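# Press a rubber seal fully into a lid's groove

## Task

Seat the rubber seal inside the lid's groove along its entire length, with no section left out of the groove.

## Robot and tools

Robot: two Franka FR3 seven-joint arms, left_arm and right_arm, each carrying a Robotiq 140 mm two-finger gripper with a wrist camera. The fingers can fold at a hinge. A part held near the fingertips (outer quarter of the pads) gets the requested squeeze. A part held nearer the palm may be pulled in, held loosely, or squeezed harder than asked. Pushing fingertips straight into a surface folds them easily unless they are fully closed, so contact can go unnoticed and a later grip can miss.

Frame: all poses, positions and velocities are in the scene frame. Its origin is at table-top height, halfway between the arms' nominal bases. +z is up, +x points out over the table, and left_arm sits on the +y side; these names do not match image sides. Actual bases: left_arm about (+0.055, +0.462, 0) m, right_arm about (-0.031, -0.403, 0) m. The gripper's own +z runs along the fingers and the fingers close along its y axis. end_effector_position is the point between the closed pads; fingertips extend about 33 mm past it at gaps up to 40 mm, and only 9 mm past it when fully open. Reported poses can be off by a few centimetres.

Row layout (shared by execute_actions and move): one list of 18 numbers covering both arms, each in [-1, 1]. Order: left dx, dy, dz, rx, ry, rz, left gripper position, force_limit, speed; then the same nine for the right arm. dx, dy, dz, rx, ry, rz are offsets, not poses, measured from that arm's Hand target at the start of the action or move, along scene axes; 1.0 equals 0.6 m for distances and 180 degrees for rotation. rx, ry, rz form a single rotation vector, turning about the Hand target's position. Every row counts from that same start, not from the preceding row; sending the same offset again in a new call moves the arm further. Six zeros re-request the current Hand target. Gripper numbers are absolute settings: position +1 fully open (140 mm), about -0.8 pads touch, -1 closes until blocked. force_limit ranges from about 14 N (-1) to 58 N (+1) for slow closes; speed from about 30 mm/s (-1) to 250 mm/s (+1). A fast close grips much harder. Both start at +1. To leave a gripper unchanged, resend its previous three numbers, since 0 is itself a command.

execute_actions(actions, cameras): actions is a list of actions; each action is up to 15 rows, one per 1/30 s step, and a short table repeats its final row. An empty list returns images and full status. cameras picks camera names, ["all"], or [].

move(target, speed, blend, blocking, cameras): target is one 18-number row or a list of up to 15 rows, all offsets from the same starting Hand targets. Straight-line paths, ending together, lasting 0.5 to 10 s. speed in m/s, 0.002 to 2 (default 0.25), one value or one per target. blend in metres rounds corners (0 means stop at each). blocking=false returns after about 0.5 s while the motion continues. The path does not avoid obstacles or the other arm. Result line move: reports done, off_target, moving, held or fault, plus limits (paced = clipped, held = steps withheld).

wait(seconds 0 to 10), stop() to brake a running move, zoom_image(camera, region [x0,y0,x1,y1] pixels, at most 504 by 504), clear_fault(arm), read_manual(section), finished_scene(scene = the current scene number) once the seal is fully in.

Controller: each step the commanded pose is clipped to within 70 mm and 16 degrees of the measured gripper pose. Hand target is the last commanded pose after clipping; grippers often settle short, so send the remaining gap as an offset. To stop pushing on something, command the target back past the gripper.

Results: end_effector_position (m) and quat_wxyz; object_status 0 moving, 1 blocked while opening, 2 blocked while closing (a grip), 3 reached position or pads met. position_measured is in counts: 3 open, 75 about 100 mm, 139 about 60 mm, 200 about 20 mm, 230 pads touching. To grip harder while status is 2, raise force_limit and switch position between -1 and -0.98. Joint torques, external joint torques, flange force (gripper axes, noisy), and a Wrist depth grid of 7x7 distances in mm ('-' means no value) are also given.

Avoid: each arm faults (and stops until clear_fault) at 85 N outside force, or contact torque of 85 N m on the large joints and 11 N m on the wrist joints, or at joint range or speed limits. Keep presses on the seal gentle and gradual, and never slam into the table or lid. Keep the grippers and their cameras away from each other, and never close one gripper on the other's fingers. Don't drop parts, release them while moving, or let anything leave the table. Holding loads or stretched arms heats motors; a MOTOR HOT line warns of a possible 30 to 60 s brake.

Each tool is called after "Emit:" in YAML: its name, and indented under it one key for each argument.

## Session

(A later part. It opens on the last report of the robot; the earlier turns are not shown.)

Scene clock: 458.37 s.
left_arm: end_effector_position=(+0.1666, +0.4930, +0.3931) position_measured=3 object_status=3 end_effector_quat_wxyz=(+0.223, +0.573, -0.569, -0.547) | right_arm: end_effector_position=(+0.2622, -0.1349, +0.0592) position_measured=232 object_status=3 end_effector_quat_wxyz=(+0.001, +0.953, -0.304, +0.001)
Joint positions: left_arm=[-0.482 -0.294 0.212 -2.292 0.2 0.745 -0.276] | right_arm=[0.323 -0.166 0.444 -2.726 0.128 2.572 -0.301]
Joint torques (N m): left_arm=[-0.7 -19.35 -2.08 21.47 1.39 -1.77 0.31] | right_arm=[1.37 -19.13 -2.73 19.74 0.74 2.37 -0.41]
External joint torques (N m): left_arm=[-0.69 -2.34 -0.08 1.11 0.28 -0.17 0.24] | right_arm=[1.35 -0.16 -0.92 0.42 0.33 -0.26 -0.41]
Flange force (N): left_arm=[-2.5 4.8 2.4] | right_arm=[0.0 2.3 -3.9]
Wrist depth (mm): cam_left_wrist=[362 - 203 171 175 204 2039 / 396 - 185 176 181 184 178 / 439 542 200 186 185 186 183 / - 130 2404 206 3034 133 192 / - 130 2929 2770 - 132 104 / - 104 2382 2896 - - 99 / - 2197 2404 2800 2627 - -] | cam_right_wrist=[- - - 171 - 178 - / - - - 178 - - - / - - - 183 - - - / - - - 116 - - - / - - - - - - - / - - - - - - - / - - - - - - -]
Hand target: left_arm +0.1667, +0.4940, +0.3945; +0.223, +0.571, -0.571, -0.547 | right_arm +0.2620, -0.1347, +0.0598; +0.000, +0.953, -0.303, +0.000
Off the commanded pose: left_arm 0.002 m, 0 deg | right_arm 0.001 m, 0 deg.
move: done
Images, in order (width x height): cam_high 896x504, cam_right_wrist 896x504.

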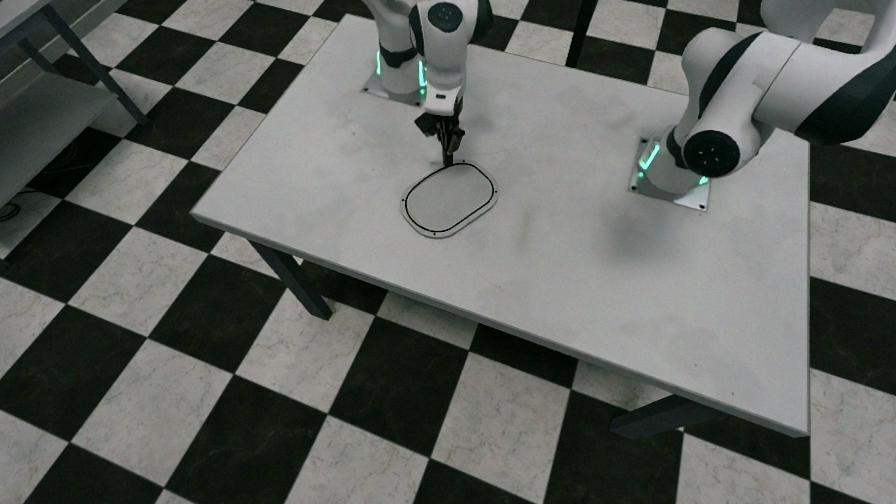

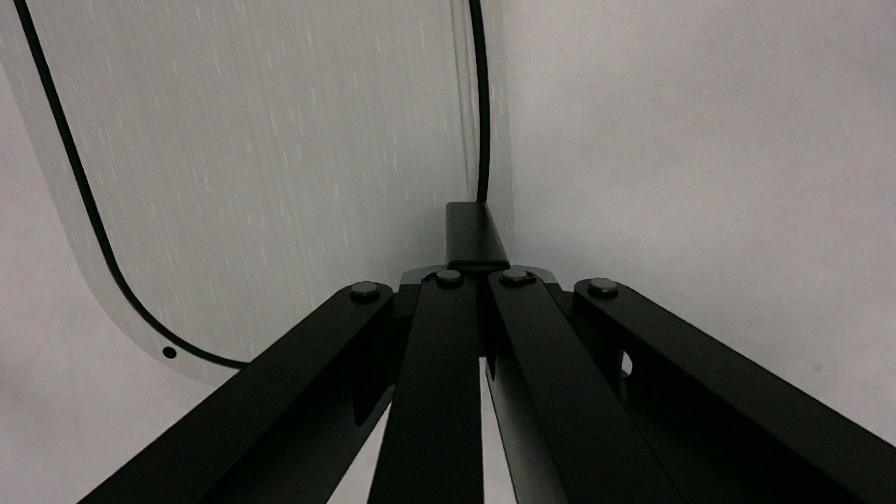

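Emit:
move:
  target:
    - [0,0,0,0,0,0,1,1,1,0.0,0.02,0.0333,0,0,-0.1,-1,-0.5,-0.5]
    - [0,0,0,0,0,0,1,1,1,0.0233,0.1345,0.0833,0,0,-0.459,-1,-0.5,-0.5]
  speed: [0.3,0.5]
  blend: [0.01,0]
  cameras: ["cam_right_wrist"]

Emit:
zoom_image:
  camera: "cam_right_wrist"
  region: [400, 0, 896, 280]

Scene clock: 465.87 s.
left_arm: end_effector_position=(+0.1666, +0.4930, +0.3931) position_measured=3 object_status=3 end_effector_quat_wxyz=(+0.223, +0.573, -0.569, -0.547) | right_arm: end_effector_position=(+0.2763, -0.0535, +0.1101) position_measured=232 object_status=3 end_effector_quat_wxyz=(+0.001, -0.518, +0.855, +0.001)
Joint positions: left_arm=[-0.482 -0.294 0.212 -2.292 0.2 0.745 -0.276] | right_arm=[-0.158 -0.157 1.014 -2.478 0.198 2.387 1.186]
Joint velocities: left_arm=[within noise] | right_arm=[0 0 0.001 0 0 0 0.004]
Joint torques (N m): left_arm=[-0.69 -19.33 -2.04 21.42 1.4 -1.79 0.3] | right_arm=[0.51 -10.32 -3.88 22.19 0 2.23 0.17]
External joint torques (N m): left_arm=[-0.68 -2.27 -0.03 1.03 0.29 -0.18 0.23] | right_arm=[0.56 0.81 -0.01 0.68 -0.54 -0.27 0.17]
Flange force (N): left_arm=[-2.5 4.7 2.5] | right_arm=[-7.8 -1.5 2.5]
Wrist depth (mm): cam_left_wrist=[- 433 205 171 174 203 193 / - - 186 176 181 184 178 / - 1847 199 186 186 186 183 / 458 130 2600 210 210 132 192 / - 120 2770 3034 - 124 104 / - 2255 - - - - 99 / - - 2682 - - 4045 -] | cam_right_wrist=[- - 212 - - - - / - - - - - 238 - / - - - - - - - / - - - 115 - - - / - - - - - - - / - - - - - - - / - - - - - - -]
Hand target: left_arm +0.1667, +0.4940, +0.3945; +0.223, +0.571, -0.571, -0.547 | right_arm +0.2760, -0.0540, +0.1098; +0.000, -0.516, +0.857, +0.000
Off the commanded pose: left_arm 0.002 m, 0 deg | right_arm 0.001 m, 0 deg.
move: done; limits=paced
Images, in order (width x height): cam_right_wrist 896x504.

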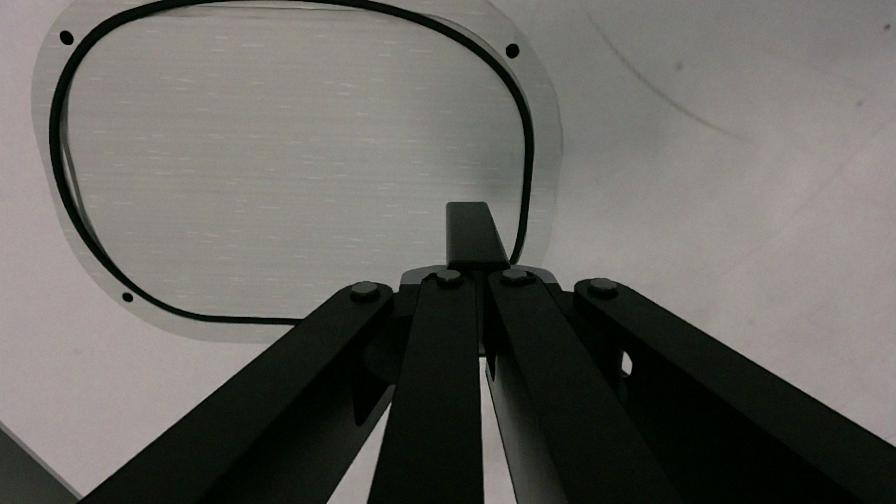

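Scaled by 1.016 from the camera's 896x504 image, which has a finer 1280x720 frame.

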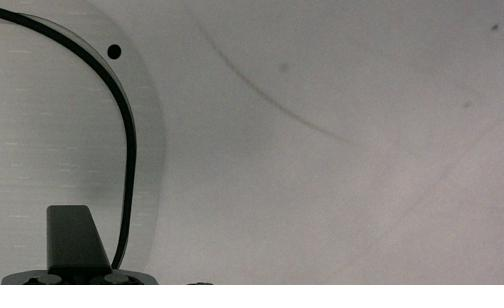

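Emit:
move:
  target:
    - [0,0,0,0,0,0,1,1,1,-0.0297,-0.1442,-0.083,0,0,0.477,-0.66,-0.5,-0.5]
  speed: [0.5]
  cameras: ["cam_right_wrist"]

Emit:
zoom_image:
  camera: "cam_right_wrist"
  region: [380, 0, 620, 270]

Scene clock: 474.43 s.
left_arm: end_effector_position=(+0.1666, +0.4930, +0.3931) position_measured=3 object_status=3 end_effector_quat_wxyz=(+0.223, +0.573, -0.569, -0.547) | right_arm: end_effector_position=(+0.2587, -0.1405, +0.0608) position_measured=213 object_status=3 end_effector_quat_wxyz=(+0.001, +0.961, -0.278, +0.001)
Joint positions: left_arm=[-0.482 -0.294 0.212 -2.292 0.2 0.745 -0.276] | right_arm=[0.354 -0.187 0.41 -2.745 0.131 2.568 -0.363]
Joint velocities: left_arm=[within noise] | right_arm=[-0.001 -0.002 0 0 0.001 -0.001 -0.006]
Joint torques (N m): left_arm=[-0.7 -19.33 -2.07 21.45 1.41 -1.77 0.31] | right_arm=[1.45 -17.9 -2.87 18.96 0.74 2.87 -0.55]
External joint torques (N m): left_arm=[-0.7 -2.33 -0.08 1.15 0.3 -0.15 0.23] | right_arm=[1.46 0.79 -0.96 -0.37 0.32 0.24 -0.55]
Flange force (N): left_arm=[-2.5 4.8 2.3] | right_arm=[0.2 2.2 1.1]
Wrist depth (mm): cam_left_wrist=[375 428 242 170 176 196 - / 389 587 209 175 181 184 179 / 427 1847 199 187 186 185 183 / 446 130 2627 210 3108 133 192 / - 130 3034 2548 3353 124 110 / - 2382 - 2832 - 3982 - / - 2141 2255 3491 2404 - -] | cam_right_wrist=[- - - - - - - / - - - 180 189 - - / - - - 186 - - - / - - - 121 - - - / 226 - 94 - 94 - - / - - - - - - - / - - - - - - -]
Hand target: left_arm +0.1667, +0.4940, +0.3945; +0.223, +0.571, -0.571, -0.547 | right_arm +0.2582, -0.1405, +0.0600; +0.000, +0.961, -0.276, +0.000
Off the commanded pose: left_arm 0.002 m, 0 deg | right_arm 0.001 m, 0 deg.
move: done; limits=paced
Images, in order (width x height): cam_right_wrist 896x504.

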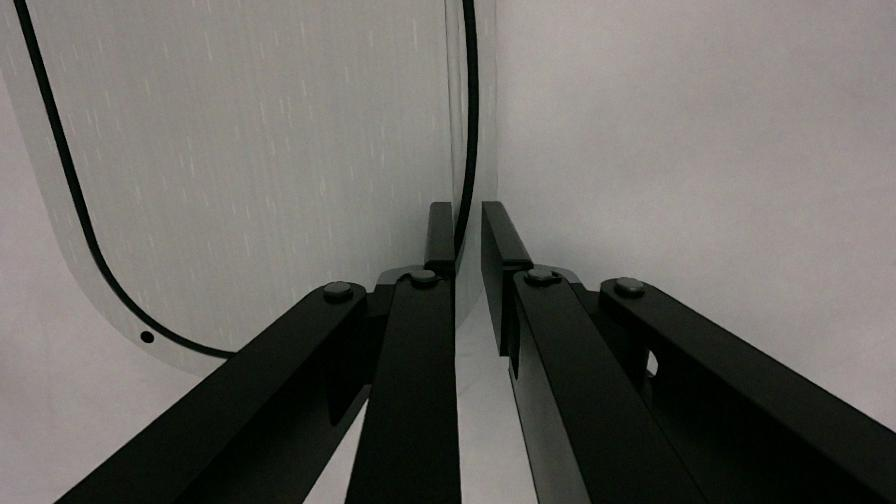

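Scaled by 1.867 from the camera's 896x504 image, which has a finer 1280x720 frame.

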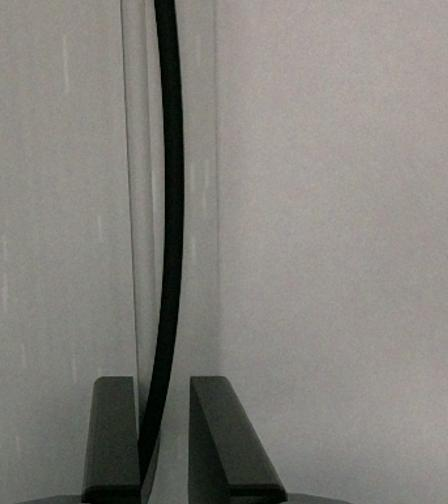

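Emit:
move:
  target:
    - [0,0,0,0,0,0,1,1,1,0.0018,0.0028,-0.02,0,0,-0.028,-0.66,-0.5,-0.5]
    - [0,0,0,0,0,0,1,1,1,0.0018,0.0028,-0.0353,0,0,-0.028,-0.66,-0.5,-0.5]
    - [0,0,0,0,0,0,1,1,1,0.0018,0.0028,-0.0353,0,0,-0.028,-1,-0.5,-0.5]
    - [0,0,0,0,0,0,1,1,1,0.0018,0.0028,-0.025,0,0,-0.028,-1,-0.5,-0.5]
    - [0,0,0,0,0,0,1,1,1,-0.0038,0.0063,-0.025,0,0,0,-1,-0.5,-0.5]
    - [0,0,0,0,0,0,1,1,1,-0.0038,0.0063,-0.0353,0,0,0,-1,-0.5,-0.5]
  speed: [0.1,0.08,0.08,0.08,0.04,0.05]
  blend: [0.002,0,0,0.001,0.001,0]
  cameras: ["cam_right_wrist","cam_high"]

Emit:
zoom_image:
  camera: "cam_right_wrist"
  region: [380, 0, 620, 270]

Emit:
zoom_image:
  camera: "cam_high"
  region: [380, 130, 530, 250]

Scene clock: 480.23 s.
left_arm: end_effector_position=(+0.1666, +0.4930, +0.3931) position_measured=3 object_status=3 end_effector_quat_wxyz=(+0.223, +0.573, -0.569, -0.547) | right_arm: end_effector_position=(+0.2546, -0.1366, +0.0396) position_measured=228 object_status=2 end_effector_quat_wxyz=(+0.001, +0.960, -0.281, -0.002)
Joint positions: left_arm=[-0.482 -0.294 0.212 -2.292 0.2 0.745 -0.276] | right_arm=[0.343 -0.119 0.43 -2.751 0.106 2.636 -0.327]
Joint velocities: left_arm=[within noise] | right_arm=[-0.001 -0.001 0.001 -0.001 0.001 -0.001 -0.006]
Joint torques (N m): left_arm=[-0.69 -19.32 -2.07 21.45 1.4 -1.79 0.34] | right_arm=[-0.07 -17.78 -2.63 18.05 -0.35 3.56 -0.47]
External joint torques (N m): left_arm=[-0.67 -2.32 -0.04 1.1 0.29 -0.18 0.26] | right_arm=[-0.1 1.94 -1.38 -0.28 -0.72 0.93 -0.47]
Flange force (N): left_arm=[-2.6 4.8 2.3] | right_arm=[4.8 -4.0 10.1]
Wrist depth (mm): cam_left_wrist=[- 447 203 171 176 202 1975 / 396 - 185 176 181 184 178 / 433 573 196 187 186 186 183 / - 130 3353 206 214 141 194 / - 120 - 2711 5540 124 104 / - 2627 2338 - 3226 - 99 / - - 2197 2655 2998 - -] | cam_right_wrist=[- - 151 151 - - - / - - - - - 170 - / - 167 - 165 - - 177 / - - - 115 - - - / - - - - - - - / - - - - - - - / - - - - - - -]
Hand target: left_arm +0.1667, +0.4940, +0.3945; +0.223, +0.571, -0.571, -0.547 | right_arm +0.2559, -0.1367, +0.0388; +0.000, +0.961, -0.276, +0.000
Off the commanded pose: left_arm 0.002 m, 0 deg | right_arm 0.002 m, 1 deg.
move: done
Images, in order (width x height): cam_high 896x504, cam_right_wrist 896x504.

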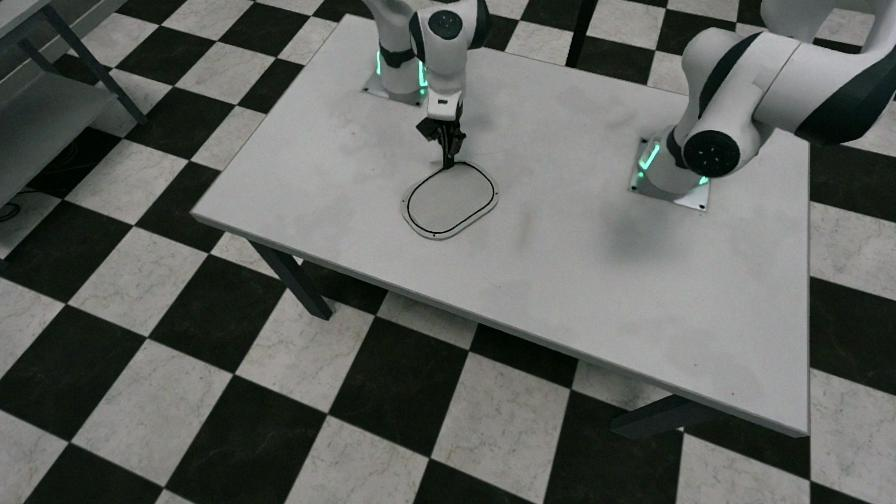

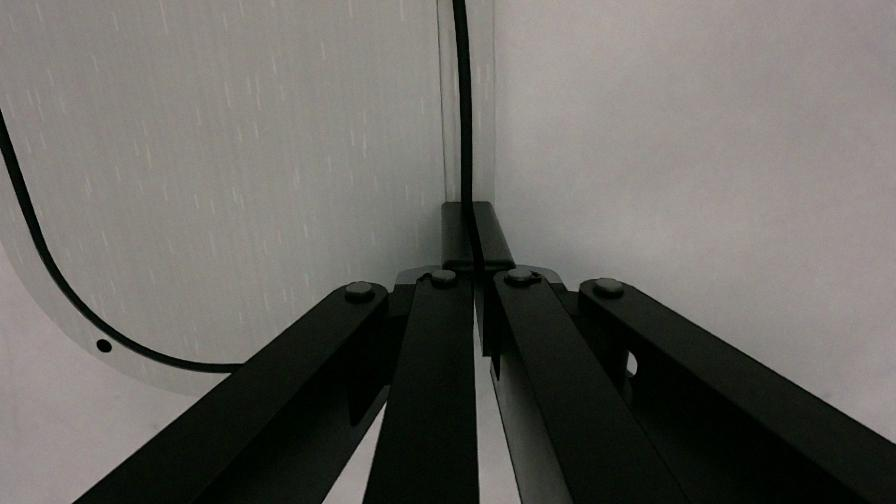

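Scaled by 1.867 from the camera's 896x504 image, which has a finer 1280x720 frame.

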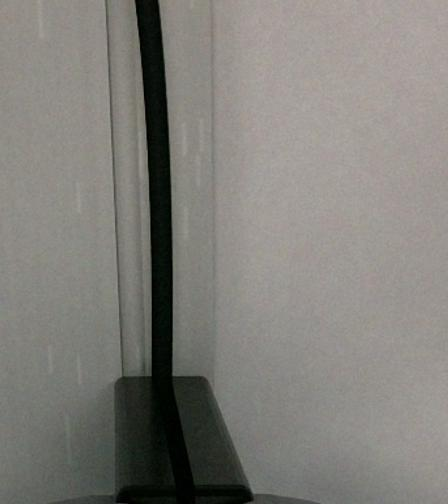

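Scaled by 3.360 from the camera's 896x504 image, which has a finer 1280x720 frame.

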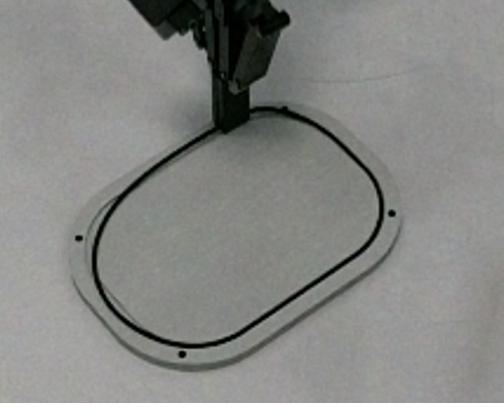

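Emit:
move:
  target:
    - [0,0,0,0,0,0,1,1,1,0,0,0.008,0,0,0,-1,-0.5,-0.5]
    - [0,0,0,0,0,0,1,1,1,0.004,0.0083,0.008,0,0,0.005,-1,-0.5,-0.5]
    - [0,0,0,0,0,0,1,1,1,0.004,0.0083,0,0,0,0.005,-1,-0.5,-0.5]
  speed: [0.08,0.04,0.05]
  blend: [0.001,0.001,0]
  cameras: ["cam_right_wrist","cam_high"]

Emit:
zoom_image:
  camera: "cam_right_wrist"
  region: [380, 0, 620, 270]

Emit:
zoom_image:
  camera: "cam_high"
  region: [380, 130, 530, 250]

Scene clock: 482.73 s.
left_arm: end_effector_position=(+0.1666, +0.4930, +0.3931) position_measured=3 object_status=3 end_effector_quat_wxyz=(+0.223, +0.573, -0.569, -0.547) | right_arm: end_effector_position=(+0.2573, -0.1324, +0.0396) position_measured=228 object_status=2 end_effector_quat_wxyz=(+0.001, +0.962, -0.272, -0.001)
Joint positions: left_arm=[-0.482 -0.294 0.212 -2.292 0.2 0.745 -0.276] | right_arm=[0.343 -0.106 0.43 -2.737 0.094 2.635 -0.334]
Joint torques (N m): left_arm=[-0.72 -19.32 -2.09 21.45 1.39 -1.78 0.31] | right_arm=[0.05 -17.68 -2.23 18.71 -0.37 3.39 -0.28]
External joint torques (N m): left_arm=[-0.71 -2.25 -0.07 1.07 0.28 -0.17 0.23] | right_arm=[-0.03 2.49 -1.15 0.38 -0.73 0.77 -0.28]
Flange force (N): left_arm=[-2.4 4.7 2.3] | right_arm=[5.0 -8.0 11.4]
Wrist depth (mm): cam_left_wrist=[375 433 247 171 178 215 2007 / - - 188 176 181 184 178 / - - 200 187 185 186 183 / - 130 2682 202 3267 124 192 / - 130 3804 2963 2832 124 104 / - 2474 3034 2770 - - 99 / - - 2404 - 2007 - -] | cam_right_wrist=[- 153 153 152 - - - / 160 161 160 160 169 - - / - - 168 166 - - - / 177 181 - 115 - - - / - - - - - - - / - - - - - - - / - - - - - - -]
Hand target: left_arm +0.1667, +0.4940, +0.3945; +0.223, +0.571, -0.571, -0.547 | right_arm +0.2583, -0.1317, +0.0388; +0.000, +0.963, -0.268, +0.000
Off the commanded pose: left_arm 0.002 m, 0 deg | right_arm 0.001 m, 0 deg.
move: done
Images, in order (width x height): cam_high 896x504, cam_right_wrist 896x504.

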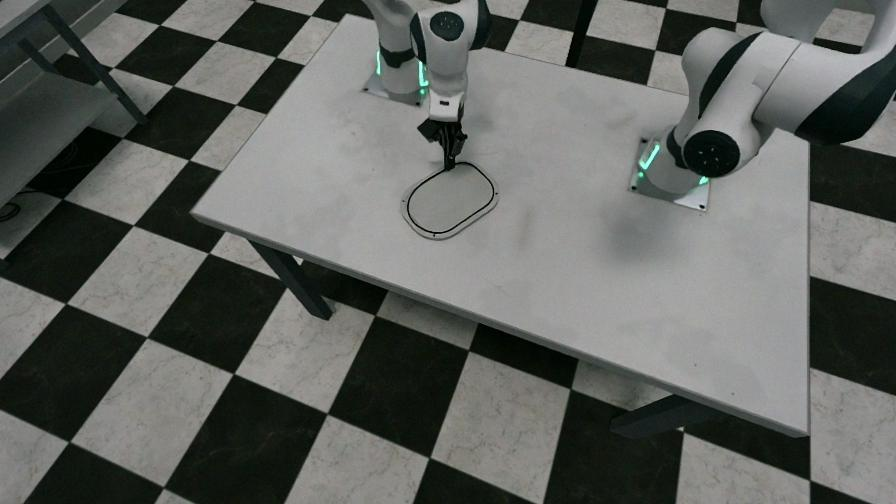

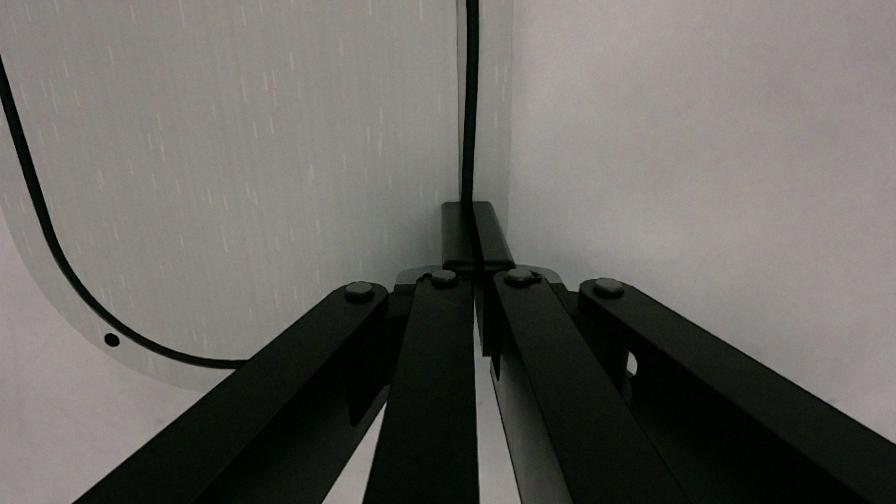

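Scaled by 1.867 from the camera's 896x504 image, which has a finer 1280x720 frame.

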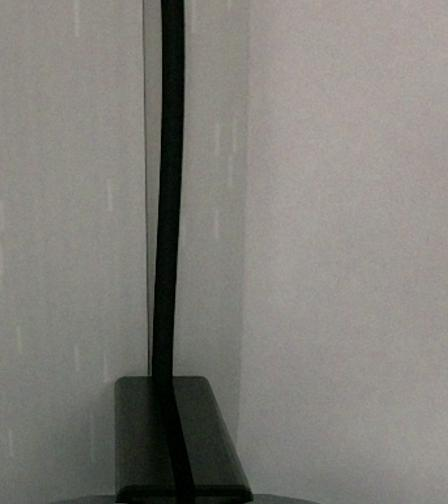

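Scaled by 3.360 from the camera's 896x504 image, which has a finer 1280x720 frame.

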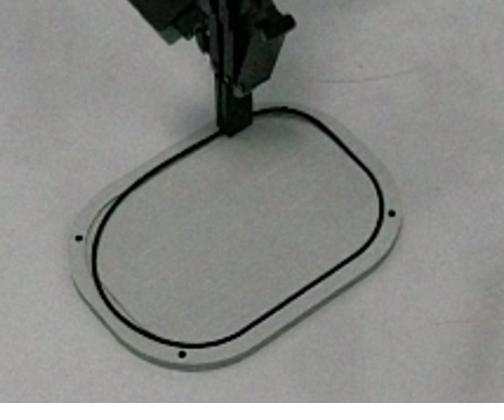

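Emit:
move:
  target:
    - [0,0,0,0,0,0,1,1,1,0.0008,0.0015,0,0,0,0,-1,-0.5,-0.5]
    - [0,0,0,0,0,0,1,1,1,0.0008,0.0015,0,0,0,0,-0.68,-0.5,-0.5]
    - [0,0,0,0,0,0,1,1,1,0.0008,0.0015,0.032,0,0,0,-0.68,-0.5,-0.5]
    - [0,0,0,0,0,0,1,1,1,0.0008,0.0015,0.032,0,0,0,-1,-0.5,-0.5]
  speed: [0.05,0.05,0.08,0.08]
  cameras: ["cam_right_wrist","cam_high"]

Emit:
zoom_image:
  camera: "cam_right_wrist"
  region: [380, 0, 620, 270]

Emit:
zoom_image:
  camera: "cam_high"
  region: [380, 130, 530, 250]

Scene clock: 486.67 s.
left_arm: end_effector_position=(+0.1666, +0.4930, +0.3931) position_measured=3 object_status=3 end_effector_quat_wxyz=(+0.223, +0.573, -0.569, -0.547) | right_arm: end_effector_position=(+0.2589, -0.1310, +0.0574) position_measured=232 object_status=3 end_effector_quat_wxyz=(+0.001, +0.963, -0.269, +0.001)
Joint positions: left_arm=[-0.482 -0.294 0.212 -2.292 0.2 0.745 -0.276] | right_arm=[0.354 -0.158 0.424 -2.726 0.118 2.579 -0.353]
Joint torques (N m): left_arm=[-0.68 -19.32 -2.1 21.45 1.38 -1.78 0.3] | right_arm=[1.34 -19.46 -2.58 19.72 0.74 2.38 -0.44]
External joint torques (N m): left_arm=[-0.75 -2.23 -0.18 1.09 0.26 -0.17 0.22] | right_arm=[1.32 -0.14 -0.92 0.58 0.33 -0.24 -0.44]
Flange force (N): left_arm=[-2.2 4.8 2.2] | right_arm=[0.2 1.6 -3.8]
Wrist depth (mm): cam_left_wrist=[369 - 201 170 177 2141 193 / 383 529 185 175 181 184 178 / - - 196 186 186 186 182 / - 130 2548 203 3146 133 192 / - 120 3641 2998 3146 123 104 / - 2474 - - - - 99 / - - - - - 2523 -] | cam_right_wrist=[172 - - - 175 - - / 176 - - 179 - - - / - - - 184 - - - / - - - 115 205 - - / - - - - - - - / - - - - - - - / - - - - - - -]
Hand target: left_arm +0.1667, +0.4940, +0.3945; +0.223, +0.571, -0.571, -0.547 | right_arm +0.2588, -0.1308, +0.0580; +0.000, +0.963, -0.268, +0.000
Off the commanded pose: left_arm 0.002 m, 0 deg | right_arm 0.001 m, 0 deg.
move: done
Images, in order (width x height): cam_high 896x504, cam_right_wrist 896x504.

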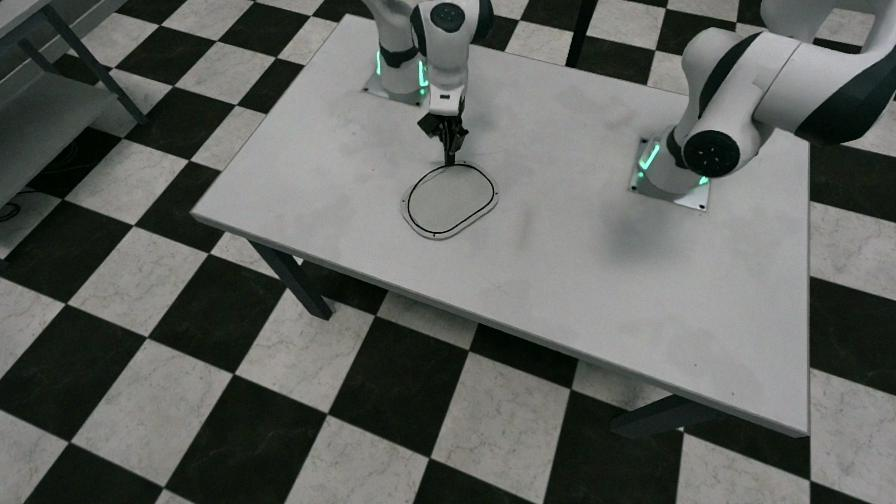

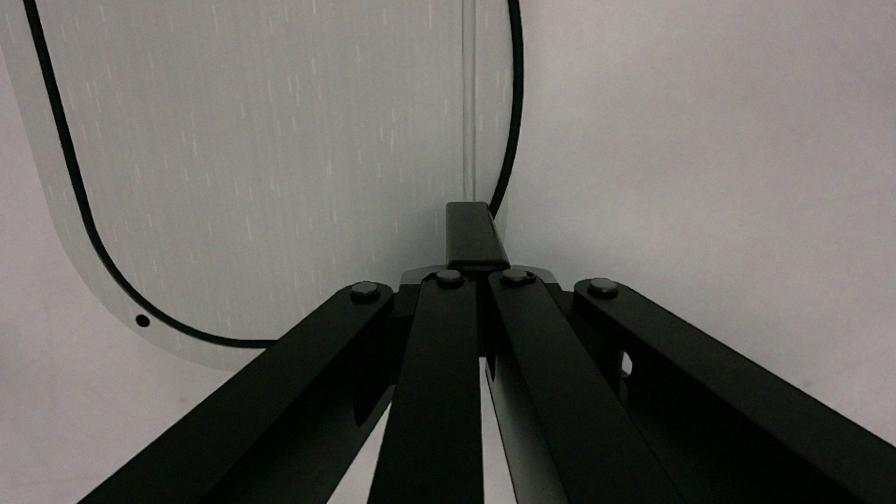

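Scaled by 1.867 from the camera's 896x504 image, which has a finer 1280x720 frame.

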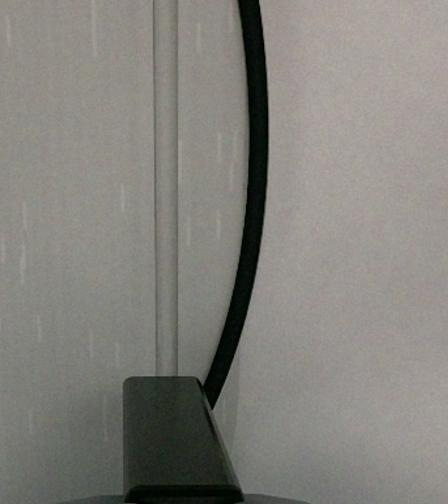

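Scaled by 3.360 from the camera's 896x504 image, which has a finer 1280x720 frame.

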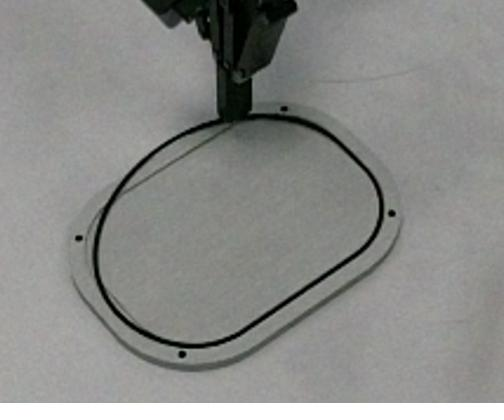

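Emit:
move:
  target:
    - [0,0,0,0,0,0,1,1,1,-0.0313,0.0313,0.0033,0,0,-0.188,-1,-0.5,-0.5]
  speed: [0.25]
  cameras: ["cam_right_wrist"]

Emit:
zoom_image:
  camera: "cam_right_wrist"
  region: [340, 0, 700, 270]

Scene clock: 490.97 s.
left_arm: end_effector_position=(+0.1666, +0.4930, +0.3931) position_measured=3 object_status=3 end_effector_quat_wxyz=(+0.223, +0.573, -0.569, -0.547) | right_arm: end_effector_position=(+0.2396, -0.1118, +0.0594) position_measured=232 object_status=3 end_effector_quat_wxyz=(-0.001, +0.845, -0.535, -0.002)
Joint positions: left_arm=[-0.482 -0.294 0.212 -2.292 0.2 0.745 -0.276] | right_arm=[0.224 -0.184 0.633 -2.723 0.206 2.565 0.231]
Joint velocities: left_arm=[within noise] | right_arm=[0 0 0 0 0 0 0.005]
Joint torques (N m): left_arm=[-0.69 -19.35 -2.05 21.47 1.4 -1.79 0.32] | right_arm=[0.52 -16.45 -2.83 19.96 -0.13 2.33 0.2]
External joint torques (N m): left_arm=[-0.64 -2.41 0 1.14 0.29 -0.18 0.24] | right_arm=[0.5 -0.17 -0.12 0.78 -0.53 -0.24 0.2]
Flange force (N): left_arm=[-2.7 4.9 2.5] | right_arm=[-1.7 -2.7 -1.0]
Wrist depth (mm): cam_left_wrist=[373 425 203 171 175 197 195 / 387 506 186 176 181 184 179 / 428 1734 199 187 186 186 183 / 446 130 2474 203 3185 133 193 / - 120 - - 3589 132 104 / - 2296 2404 2832 2998 2832 99 / - 2160 - 2832 - 2655 -] | cam_right_wrist=[170 - 166 166 - - - / - - - 178 187 189 - / - 184 - - 196 - - / - - - 112 - - - / - - - - - - 220 / - - - - - - 228 / - - - - - - -]
Hand target: left_arm +0.1667, +0.4940, +0.3945; +0.223, +0.571, -0.571, -0.547 | right_arm +0.2400, -0.1120, +0.0600; +0.000, +0.844, -0.537, +0.000
Off the commanded pose: left_arm 0.002 m, 0 deg | right_arm 0.001 m, 0 deg.
move: done
Images, in order (width x height): cam_right_wrist 896x504.

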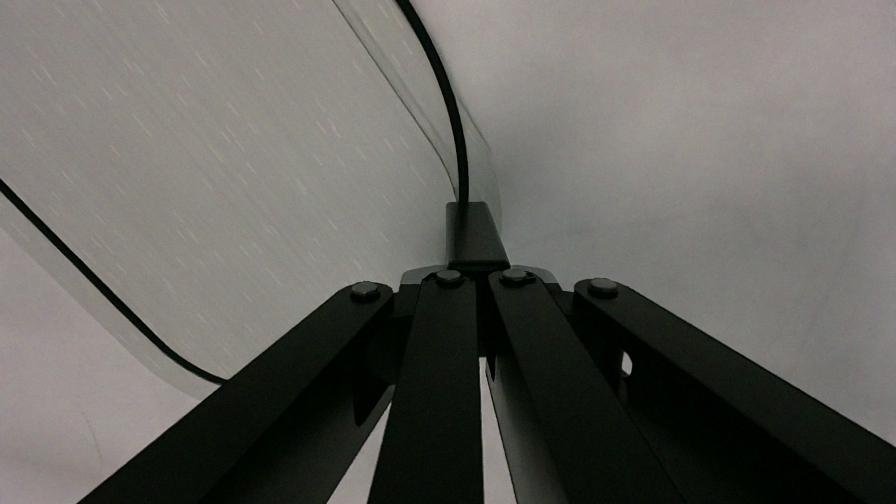

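Scaled by 1.400 from the camera's 896x504 image, which has a finer 1280x720 frame.

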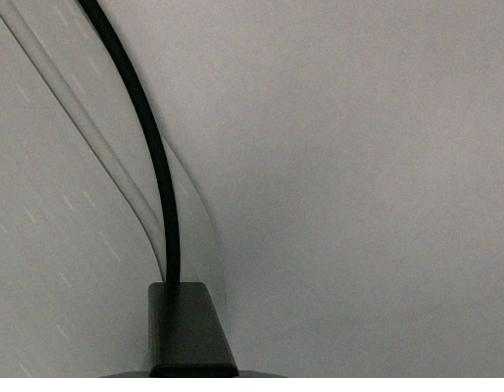

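Emit:
move:
  target:
    - [0,0,0,0,0,0,1,1,1,-0.0002,-0.0037,-0.0217,0,0,0,-1,-0.5,-0.5]
    - [0,0,0,0,0,0,1,1,1,0.0005,-0.0033,-0.0307,0,0,0,-1,-0.5,-0.5]
    - [0,0,0,0,0,0,1,1,1,0.003,0.0013,-0.0315,0,0,0,-1,-0.5,-0.5]
    - [0,0,0,0,0,0,1,1,1,0.0005,-0.0003,-0.039,0,0,0,-1,-0.5,-0.5]
  speed: [0.1,0.06,0.05,0.05]
  blend: [0.002,0.001,0.001,0]
  cameras: ["cam_right_wrist"]

Emit:
zoom_image:
  camera: "cam_right_wrist"
  region: [340, 0, 700, 270]

Scene clock: 494.93 s.
left_arm: end_effector_position=(+0.1666, +0.4930, +0.3931) position_measured=3 object_status=3 end_effector_quat_wxyz=(+0.223, +0.573, -0.569, -0.547) | right_arm: end_effector_position=(+0.2484, -0.1109, +0.0429) position_measured=232 object_status=3 end_effector_quat_wxyz=(-0.008, +0.843, -0.538, +0.004)
Joint positions: left_arm=[-0.482 -0.294 0.212 -2.292 0.2 0.745 -0.276] | right_arm=[0.188 -0.117 0.651 -2.727 0.138 2.646 0.278]
Joint velocities: left_arm=[within noise] | right_arm=[0.001 0 0.001 -0.001 -0.001 0 0.006]
Joint torques (N m): left_arm=[-0.67 -19.3 -2.04 21.47 1.39 -1.78 0.31] | right_arm=[2.92 -9.99 0.54 14.9 0.37 2.43 0.25]
External joint torques (N m): left_arm=[-0.67 -2.25 -0.05 1.09 0.28 -0.17 0.24] | right_arm=[2.93 7.24 2.34 -3.52 0 -0.18 0.25]
Flange force (N): left_arm=[-2.5 4.6 2.2] | right_arm=[-9.5 -6.3 25.5]
Wrist depth (mm): cam_left_wrist=[390 437 203 170 174 199 1945 / 383 - 187 176 182 184 179 / - 602 200 187 185 186 183 / - 130 2450 206 3641 133 192 / - 120 - 2929 2963 132 104 / - 2360 - 2627 2929 2655 - / - - - - 3491 - -] | cam_right_wrist=[157 - - 155 - - - / 164 - 164 162 - - - / 173 175 172 170 - - - / - 183 - 126 - - - / 197 - - - - - - / - - - - - - - / - - - - - - -]
Hand target: left_arm +0.1667, +0.4940, +0.3945; +0.223, +0.571, -0.571, -0.547 | right_arm +0.2403, -0.1122, +0.0366; +0.000, +0.844, -0.537, +0.000
Off the commanded pose: left_arm 0.002 m, 0 deg | right_arm 0.010 m, 1 deg.
move: off_target (right_arm)
Images, in order (width x height): cam_right_wrist 896x504.

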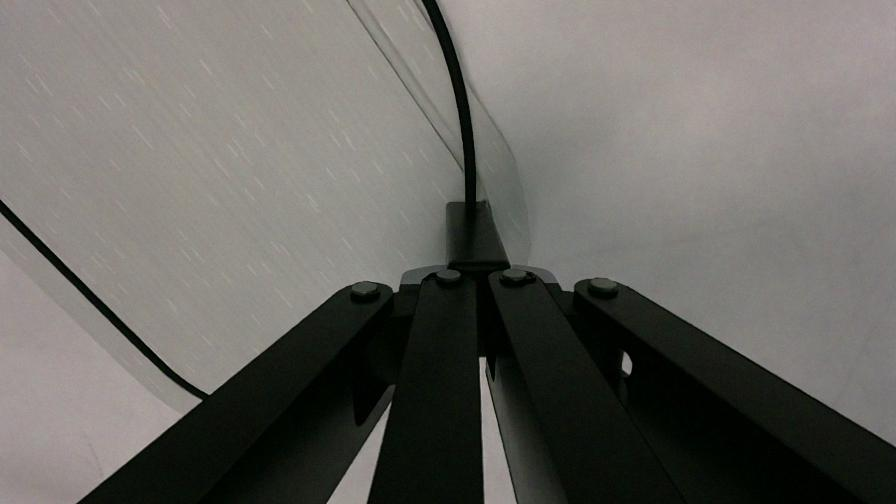

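Scaled by 1.400 from the camera's 896x504 image, which has a finer 1280x720 frame.

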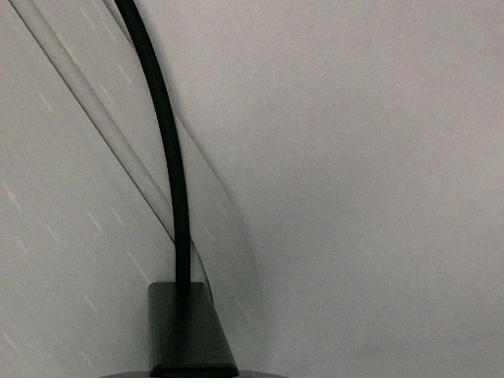

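Emit:
move:
  target:
    - [0,0,0,0,0,0,1,1,1,0.006,0,0.03,0,0,0,-1,-0.5,-0.5]
  speed: [0.1]
  cameras: ["cam_right_wrist"]

Emit:
zoom_image:
  camera: "cam_right_wrist"
  region: [340, 0, 700, 270]

Scene clock: 497.20 s.
left_arm: end_effector_position=(+0.1666, +0.4930, +0.3931) position_measured=3 object_status=3 end_effector_quat_wxyz=(+0.223, +0.573, -0.569, -0.547) | right_arm: end_effector_position=(+0.2441, -0.1123, +0.0540) position_measured=232 object_status=3 end_effector_quat_wxyz=(+0.000, +0.842, -0.539, +0.001)
Joint positions: left_arm=[-0.482 -0.294 0.212 -2.292 0.2 0.745 -0.276] | right_arm=[0.208 -0.157 0.638 -2.718 0.174 2.585 0.258]
Joint velocities: left_arm=[within noise] | right_arm=[0 0 0 0 0 -0.004 -0.006]
Joint torques (N m): left_arm=[-0.65 -19.28 -2.07 21.42 1.4 -1.78 0.31] | right_arm=[1.35 -16.95 -3.4 19.51 0.73 2.36 -0.49]
External joint torques (N m): left_arm=[-0.62 -2.3 -0.04 1.08 0.29 -0.18 0.24] | right_arm=[1.33 -0.17 -1.06 0.5 0.33 -0.22 -0.49]
Flange force (N): left_arm=[-2.6 4.7 2.4] | right_arm=[2.3 3.5 -5.7]
Wrist depth (mm): cam_left_wrist=[- - 231 171 174 215 196 / - - 187 176 181 184 178 / 432 1710 199 187 185 186 182 / 460 130 3353 207 3108 133 192 / - 130 3748 2998 3491 - 104 / - 2382 - - - - 99 / - - - 2523 3226 - -] | cam_right_wrist=[- - 162 166 - - - / 172 - - - - - - / - - - 181 - - - / 197 - - 126 198 - - / 208 - - - - - - / - - - - - - 229 / - - - - - - -]
Hand target: left_arm +0.1667, +0.4940, +0.3945; +0.223, +0.571, -0.571, -0.547 | right_arm +0.2439, -0.1122, +0.0546; +0.000, +0.844, -0.537, +0.000
Off the commanded pose: left_arm 0.002 m, 0 deg | right_arm 0.001 m, 0 deg.
move: done
Images, in order (width x height): cam_right_wrist 896x504.

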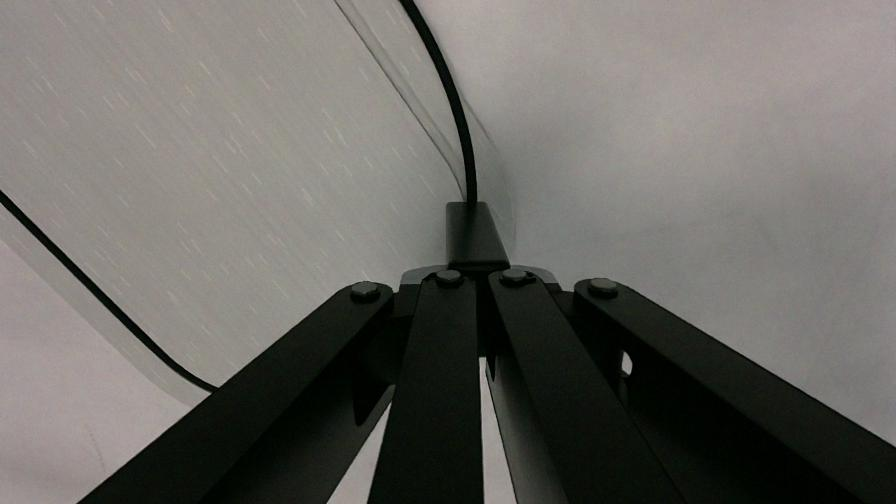

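Scaled by 1.400 from the camera's 896x504 image, which has a finer 1280x720 frame.

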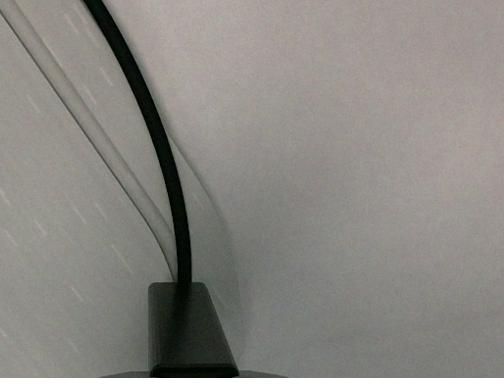

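Emit:
move:
  target:
    - [0,0,0,0,0,0,1,1,1,-0.0085,-0.0038,-0.0127,0,0,0.028,-1,-0.5,-0.5]
    - [0,0,0,0,0,0,1,1,1,-0.0078,-0.004,-0.0223,0,0,0.028,-1,-0.5,-0.5]
    - [0,0,0,0,0,0,1,1,1,-0.0083,-0.0045,-0.0268,0,0,0.028,-1,-0.5,-0.5]
  speed: [0.1,0.06,0.05]
  blend: [0.002,0.001,0]
  cameras: ["cam_right_wrist"]

Emit:
zoom_image:
  camera: "cam_right_wrist"
  region: [340, 0, 700, 270]

Scene clock: 500.80 s.
left_arm: end_effector_position=(+0.1666, +0.4930, +0.3931) position_measured=3 object_status=3 end_effector_quat_wxyz=(+0.223, +0.573, -0.569, -0.547) | right_arm: end_effector_position=(+0.2432, -0.1126, +0.0430) position_measured=232 object_status=3 end_effector_quat_wxyz=(-0.005, +0.863, -0.505, +0.003)
Joint positions: left_arm=[-0.482 -0.294 0.212 -2.292 0.2 0.745 -0.276] | right_arm=[0.215 -0.127 0.632 -2.736 0.15 2.639 0.198]
Joint velocities: left_arm=[within noise] | right_arm=[0.001 -0.001 0 -0.001 -0.001 0.004 -0.005]
Joint torques (N m): left_arm=[-0.69 -19.32 -2.08 21.46 1.4 -1.78 0.31] | right_arm=[2.02 -12.08 -1.37 15.71 0.15 2.56 -0.48]
External joint torques (N m): left_arm=[-0.66 -2.27 -0.04 1.11 0.3 -0.17 0.23] | right_arm=[2.06 5.13 0.56 -2.68 -0.22 -0.05 -0.47]
Flange force (N): left_arm=[-2.6 4.7 2.2] | right_arm=[-2.7 -3.9 16.7]
Wrist depth (mm): cam_left_wrist=[376 455 205 171 174 201 1874 / 396 520 187 176 181 184 178 / - 2055 199 187 186 186 182 / - 130 2863 207 3226 133 194 / - 130 2896 3034 4110 - 99 / - 103 2800 2998 3226 - 99 / - - - - - - -] | cam_right_wrist=[- 154 157 155 - - - / - - 163 163 - - - / - - - 167 - - - / - - 176 116 - - - / - - - - - 200 - / - - - - - - - / - - - - - - -]
Hand target: left_arm +0.1667, +0.4940, +0.3945; +0.223, +0.571, -0.571, -0.547 | right_arm +0.2389, -0.1149, +0.0385; +0.000, +0.866, -0.499, +0.000
Off the commanded pose: left_arm 0.002 m, 0 deg | right_arm 0.007 m, 1 deg.
move: off_target (right_arm)
Images, in order (width x height): cam_right_wrist 896x504.

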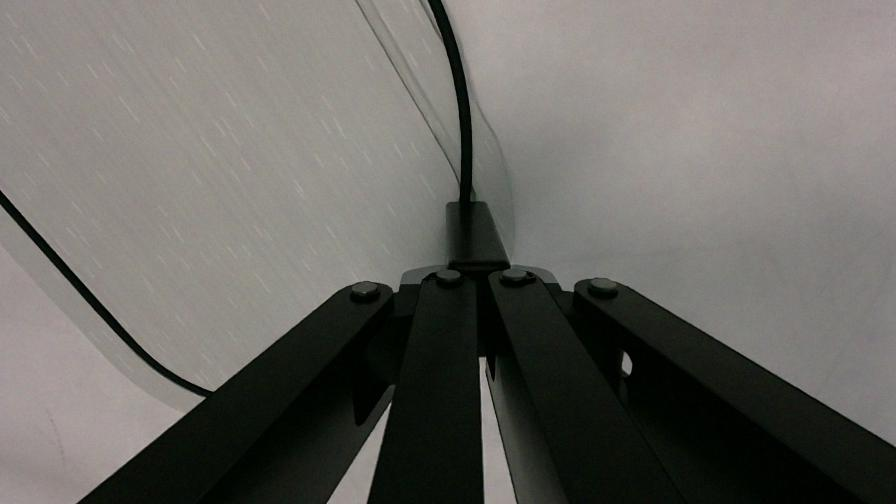

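Scaled by 1.400 from the camera's 896x504 image, which has a finer 1280x720 frame.

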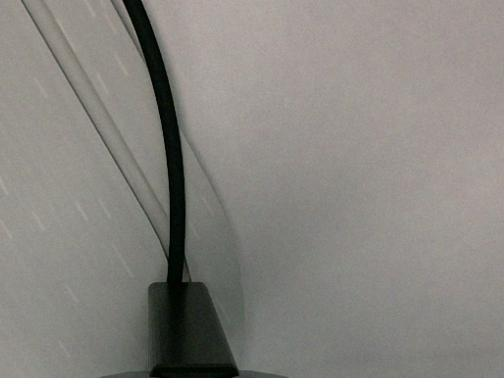

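Emit:
move:
  target:
    - [0,0,0,0,0,0,1,1,1,0.0067,0.0033,0.0158,0,0,0,-1,-0.5,-0.5]
    - [0,0,0,0,0,0,1,1,1,-0.0035,0.024,0.0142,0,0,-0.061,-1,-0.5,-0.5]
    - [0,0,0,0,0,0,1,1,1,-0.0058,0.0225,0.0042,0,0,-0.061,-1,-0.5,-0.5]
    - [0,0,0,0,0,0,1,1,1,-0.0122,0.0203,0.0033,0,0,-0.061,-1,-0.5,-0.5]
    - [0,0,0,0,0,0,1,1,1,-0.0132,0.0193,0,0,0,-0.061,-1,-0.5,-0.5]
  speed: [0.1,0.1,0.06,0.05,0.05]
  blend: [0.002,0.002,0.001,0.001,0]
  cameras: ["cam_right_wrist"]

Emit:
zoom_image:
  camera: "cam_right_wrist"
  region: [340, 0, 700, 270]

Scene clock: 505.27 s.
left_arm: end_effector_position=(+0.1666, +0.4930, +0.3931) position_measured=3 object_status=3 end_effector_quat_wxyz=(+0.223, +0.573, -0.569, -0.547) | right_arm: end_effector_position=(+0.2365, -0.1014, +0.0429) position_measured=232 object_status=3 end_effector_quat_wxyz=(-0.006, +0.815, -0.580, +0.001)
Joint positions: left_arm=[-0.482 -0.294 0.212 -2.292 0.2 0.745 -0.276] | right_arm=[0.184 -0.12 0.694 -2.724 0.156 2.638 0.403]
Joint velocities: left_arm=[within noise] | right_arm=[0 0 0 0 0 0 0.005]
Joint torques (N m): left_arm=[-0.69 -19.3 -2.1 21.43 1.39 -1.77 0.31] | right_arm=[1.95 -11.81 -0.4 14.96 0.19 2.54 0.13]
External joint torques (N m): left_arm=[-0.77 -2.32 -0.2 1.12 0.27 -0.16 0.24] | right_arm=[1.96 4.76 1.56 -3.46 -0.18 -0.05 0.14]
Flange force (N): left_arm=[-2.3 4.9 2.3] | right_arm=[-5.3 -1.2 18.4]
Wrist depth (mm): cam_left_wrist=[363 488 231 171 176 204 1960 / 390 - 187 176 181 184 179 / 426 1526 198 186 185 186 183 / - 130 2548 203 209 141 192 / - 130 2682 2863 - 132 104 / - 2317 2711 3491 - - 99 / - 2404 1945 - - - -] | cam_right_wrist=[- - 155 155 - - - / - - - 163 - - 169 / - - - - - - - / - 188 180 140 - - 189 / 196 - - - - - - / 225 - - - - - - / - - - - - - -]
Hand target: left_arm +0.1667, +0.4940, +0.3945; +0.223, +0.571, -0.571, -0.547 | right_arm +0.2310, -0.1033, +0.0385; +0.000, +0.815, -0.580, +0.000
Off the commanded pose: left_arm 0.002 m, 0 deg | right_arm 0.007 m, 1 deg.
move: off_target (right_arm)
Images, in order (width x height): cam_right_wrist 896x504.

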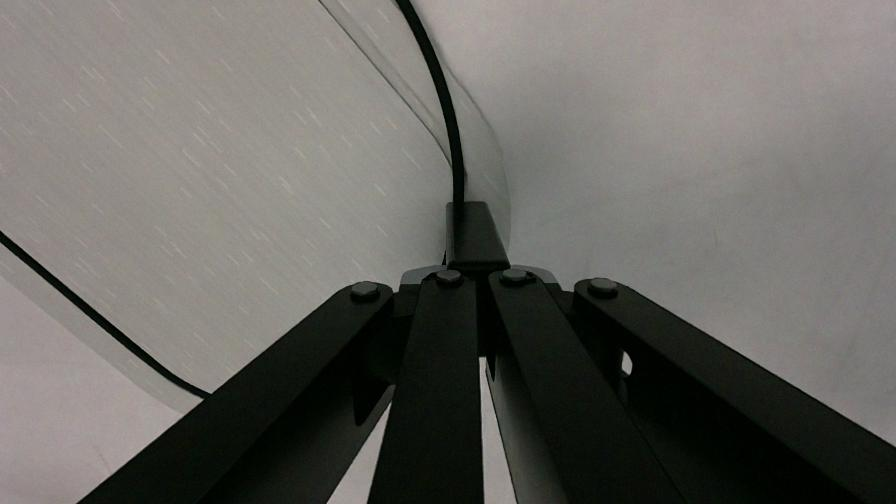

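Scaled by 1.400 from the camera's 896x504 image, which has a finer 1280x720 frame.

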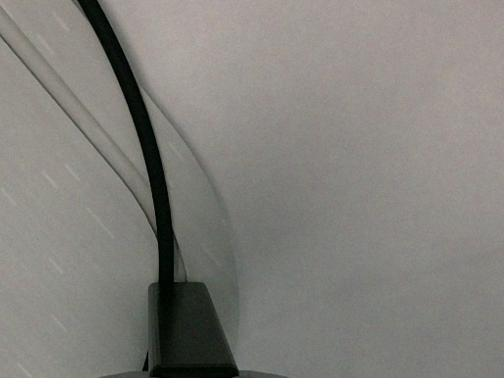

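Emit:
move:
  target:
    - [0,0,0,0,0,0,1,1,1,0.008,0.003,0.02,0,0,0,-1,-0.5,-0.5]
    - [0,0,0,0,0,0,1,1,1,0.01,0.06,0.08,0,0,-0.13,-1,-0.5,-0.5]
  speed: [0.1,0.25]
  blend: [0.005,0]
  cameras: ["cam_right_wrist"]

Emit:
zoom_image:
  camera: "cam_right_wrist"
  region: [300, 0, 700, 280]

Scene clock: 509.50 s.
left_arm: end_effector_position=(+0.1666, +0.4930, +0.3931) position_measured=3 object_status=3 end_effector_quat_wxyz=(+0.223, +0.573, -0.569, -0.547) | right_arm: end_effector_position=(+0.2368, -0.0670, +0.0862) position_measured=232 object_status=3 end_effector_quat_wxyz=(-0.001, +0.682, -0.732, -0.002)
Joint positions: left_arm=[-0.482 -0.294 0.212 -2.292 0.2 0.745 -0.276] | right_arm=[0.1 -0.188 0.82 -2.607 0.226 2.467 0.802]
Joint velocities: left_arm=[within noise] | right_arm=[0 0.001 0 0 0 0 0.005]
Joint torques (N m): left_arm=[-0.69 -19.33 -2.03 21.45 1.39 -1.78 0.34] | right_arm=[0.53 -13.71 -3.72 21.17 -0.01 2.27 0.23]
External joint torques (N m): left_arm=[-0.73 -2.23 -0.08 1.06 0.27 -0.17 0.26] | right_arm=[0.53 0.32 -0.03 0.69 -0.49 -0.25 0.23]
Flange force (N): left_arm=[-2.4 4.6 2.2] | right_arm=[-4.3 -2.2 0.6]
Wrist depth (mm): cam_left_wrist=[361 - 234 171 174 205 193 / 381 - 185 175 181 183 179 / 451 2023 199 186 185 186 183 / - 130 2600 206 2963 133 192 / - 130 2998 3034 2998 - 104 / - 2427 2600 2998 3310 3398 99 / - - - - - - -] | cam_right_wrist=[- - - - - - - / - - - - - 211 - / 221 216 - - - - - / 228 - - 111 - - - / 255 - - - - - - / - - - - - - - / - - - - - - -]
Hand target: left_arm +0.1667, +0.4940, +0.3945; +0.223, +0.571, -0.571, -0.547 | right_arm +0.2370, -0.0673, +0.0865; +0.000, +0.680, -0.733, +0.000
Off the commanded pose: left_arm 0.002 m, 0 deg | right_arm 0.001 m, 0 deg.
move: done
Images, in order (width x height): cam_right_wrist 896x504.

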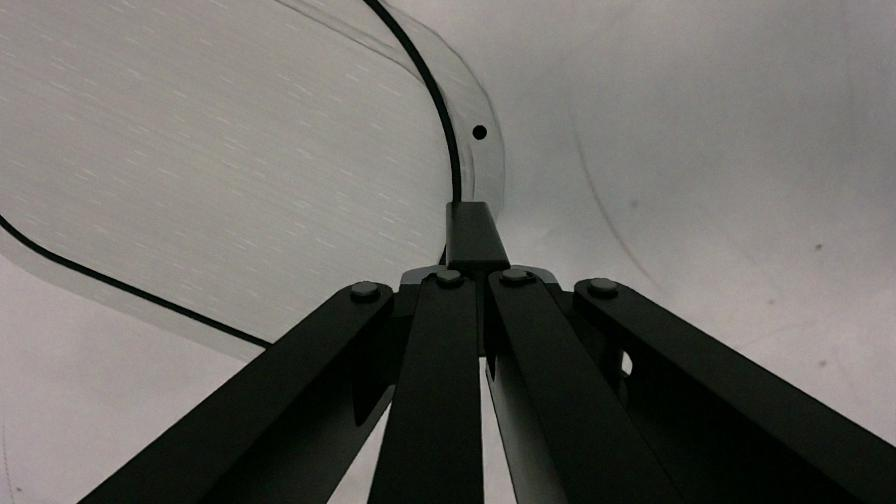

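Scaled by 1.260 from the camera's 896x504 image, which has a finer 1280x720 frame.

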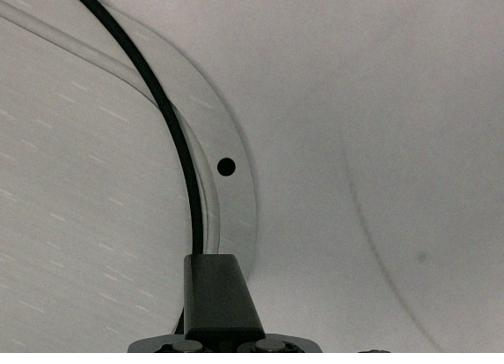

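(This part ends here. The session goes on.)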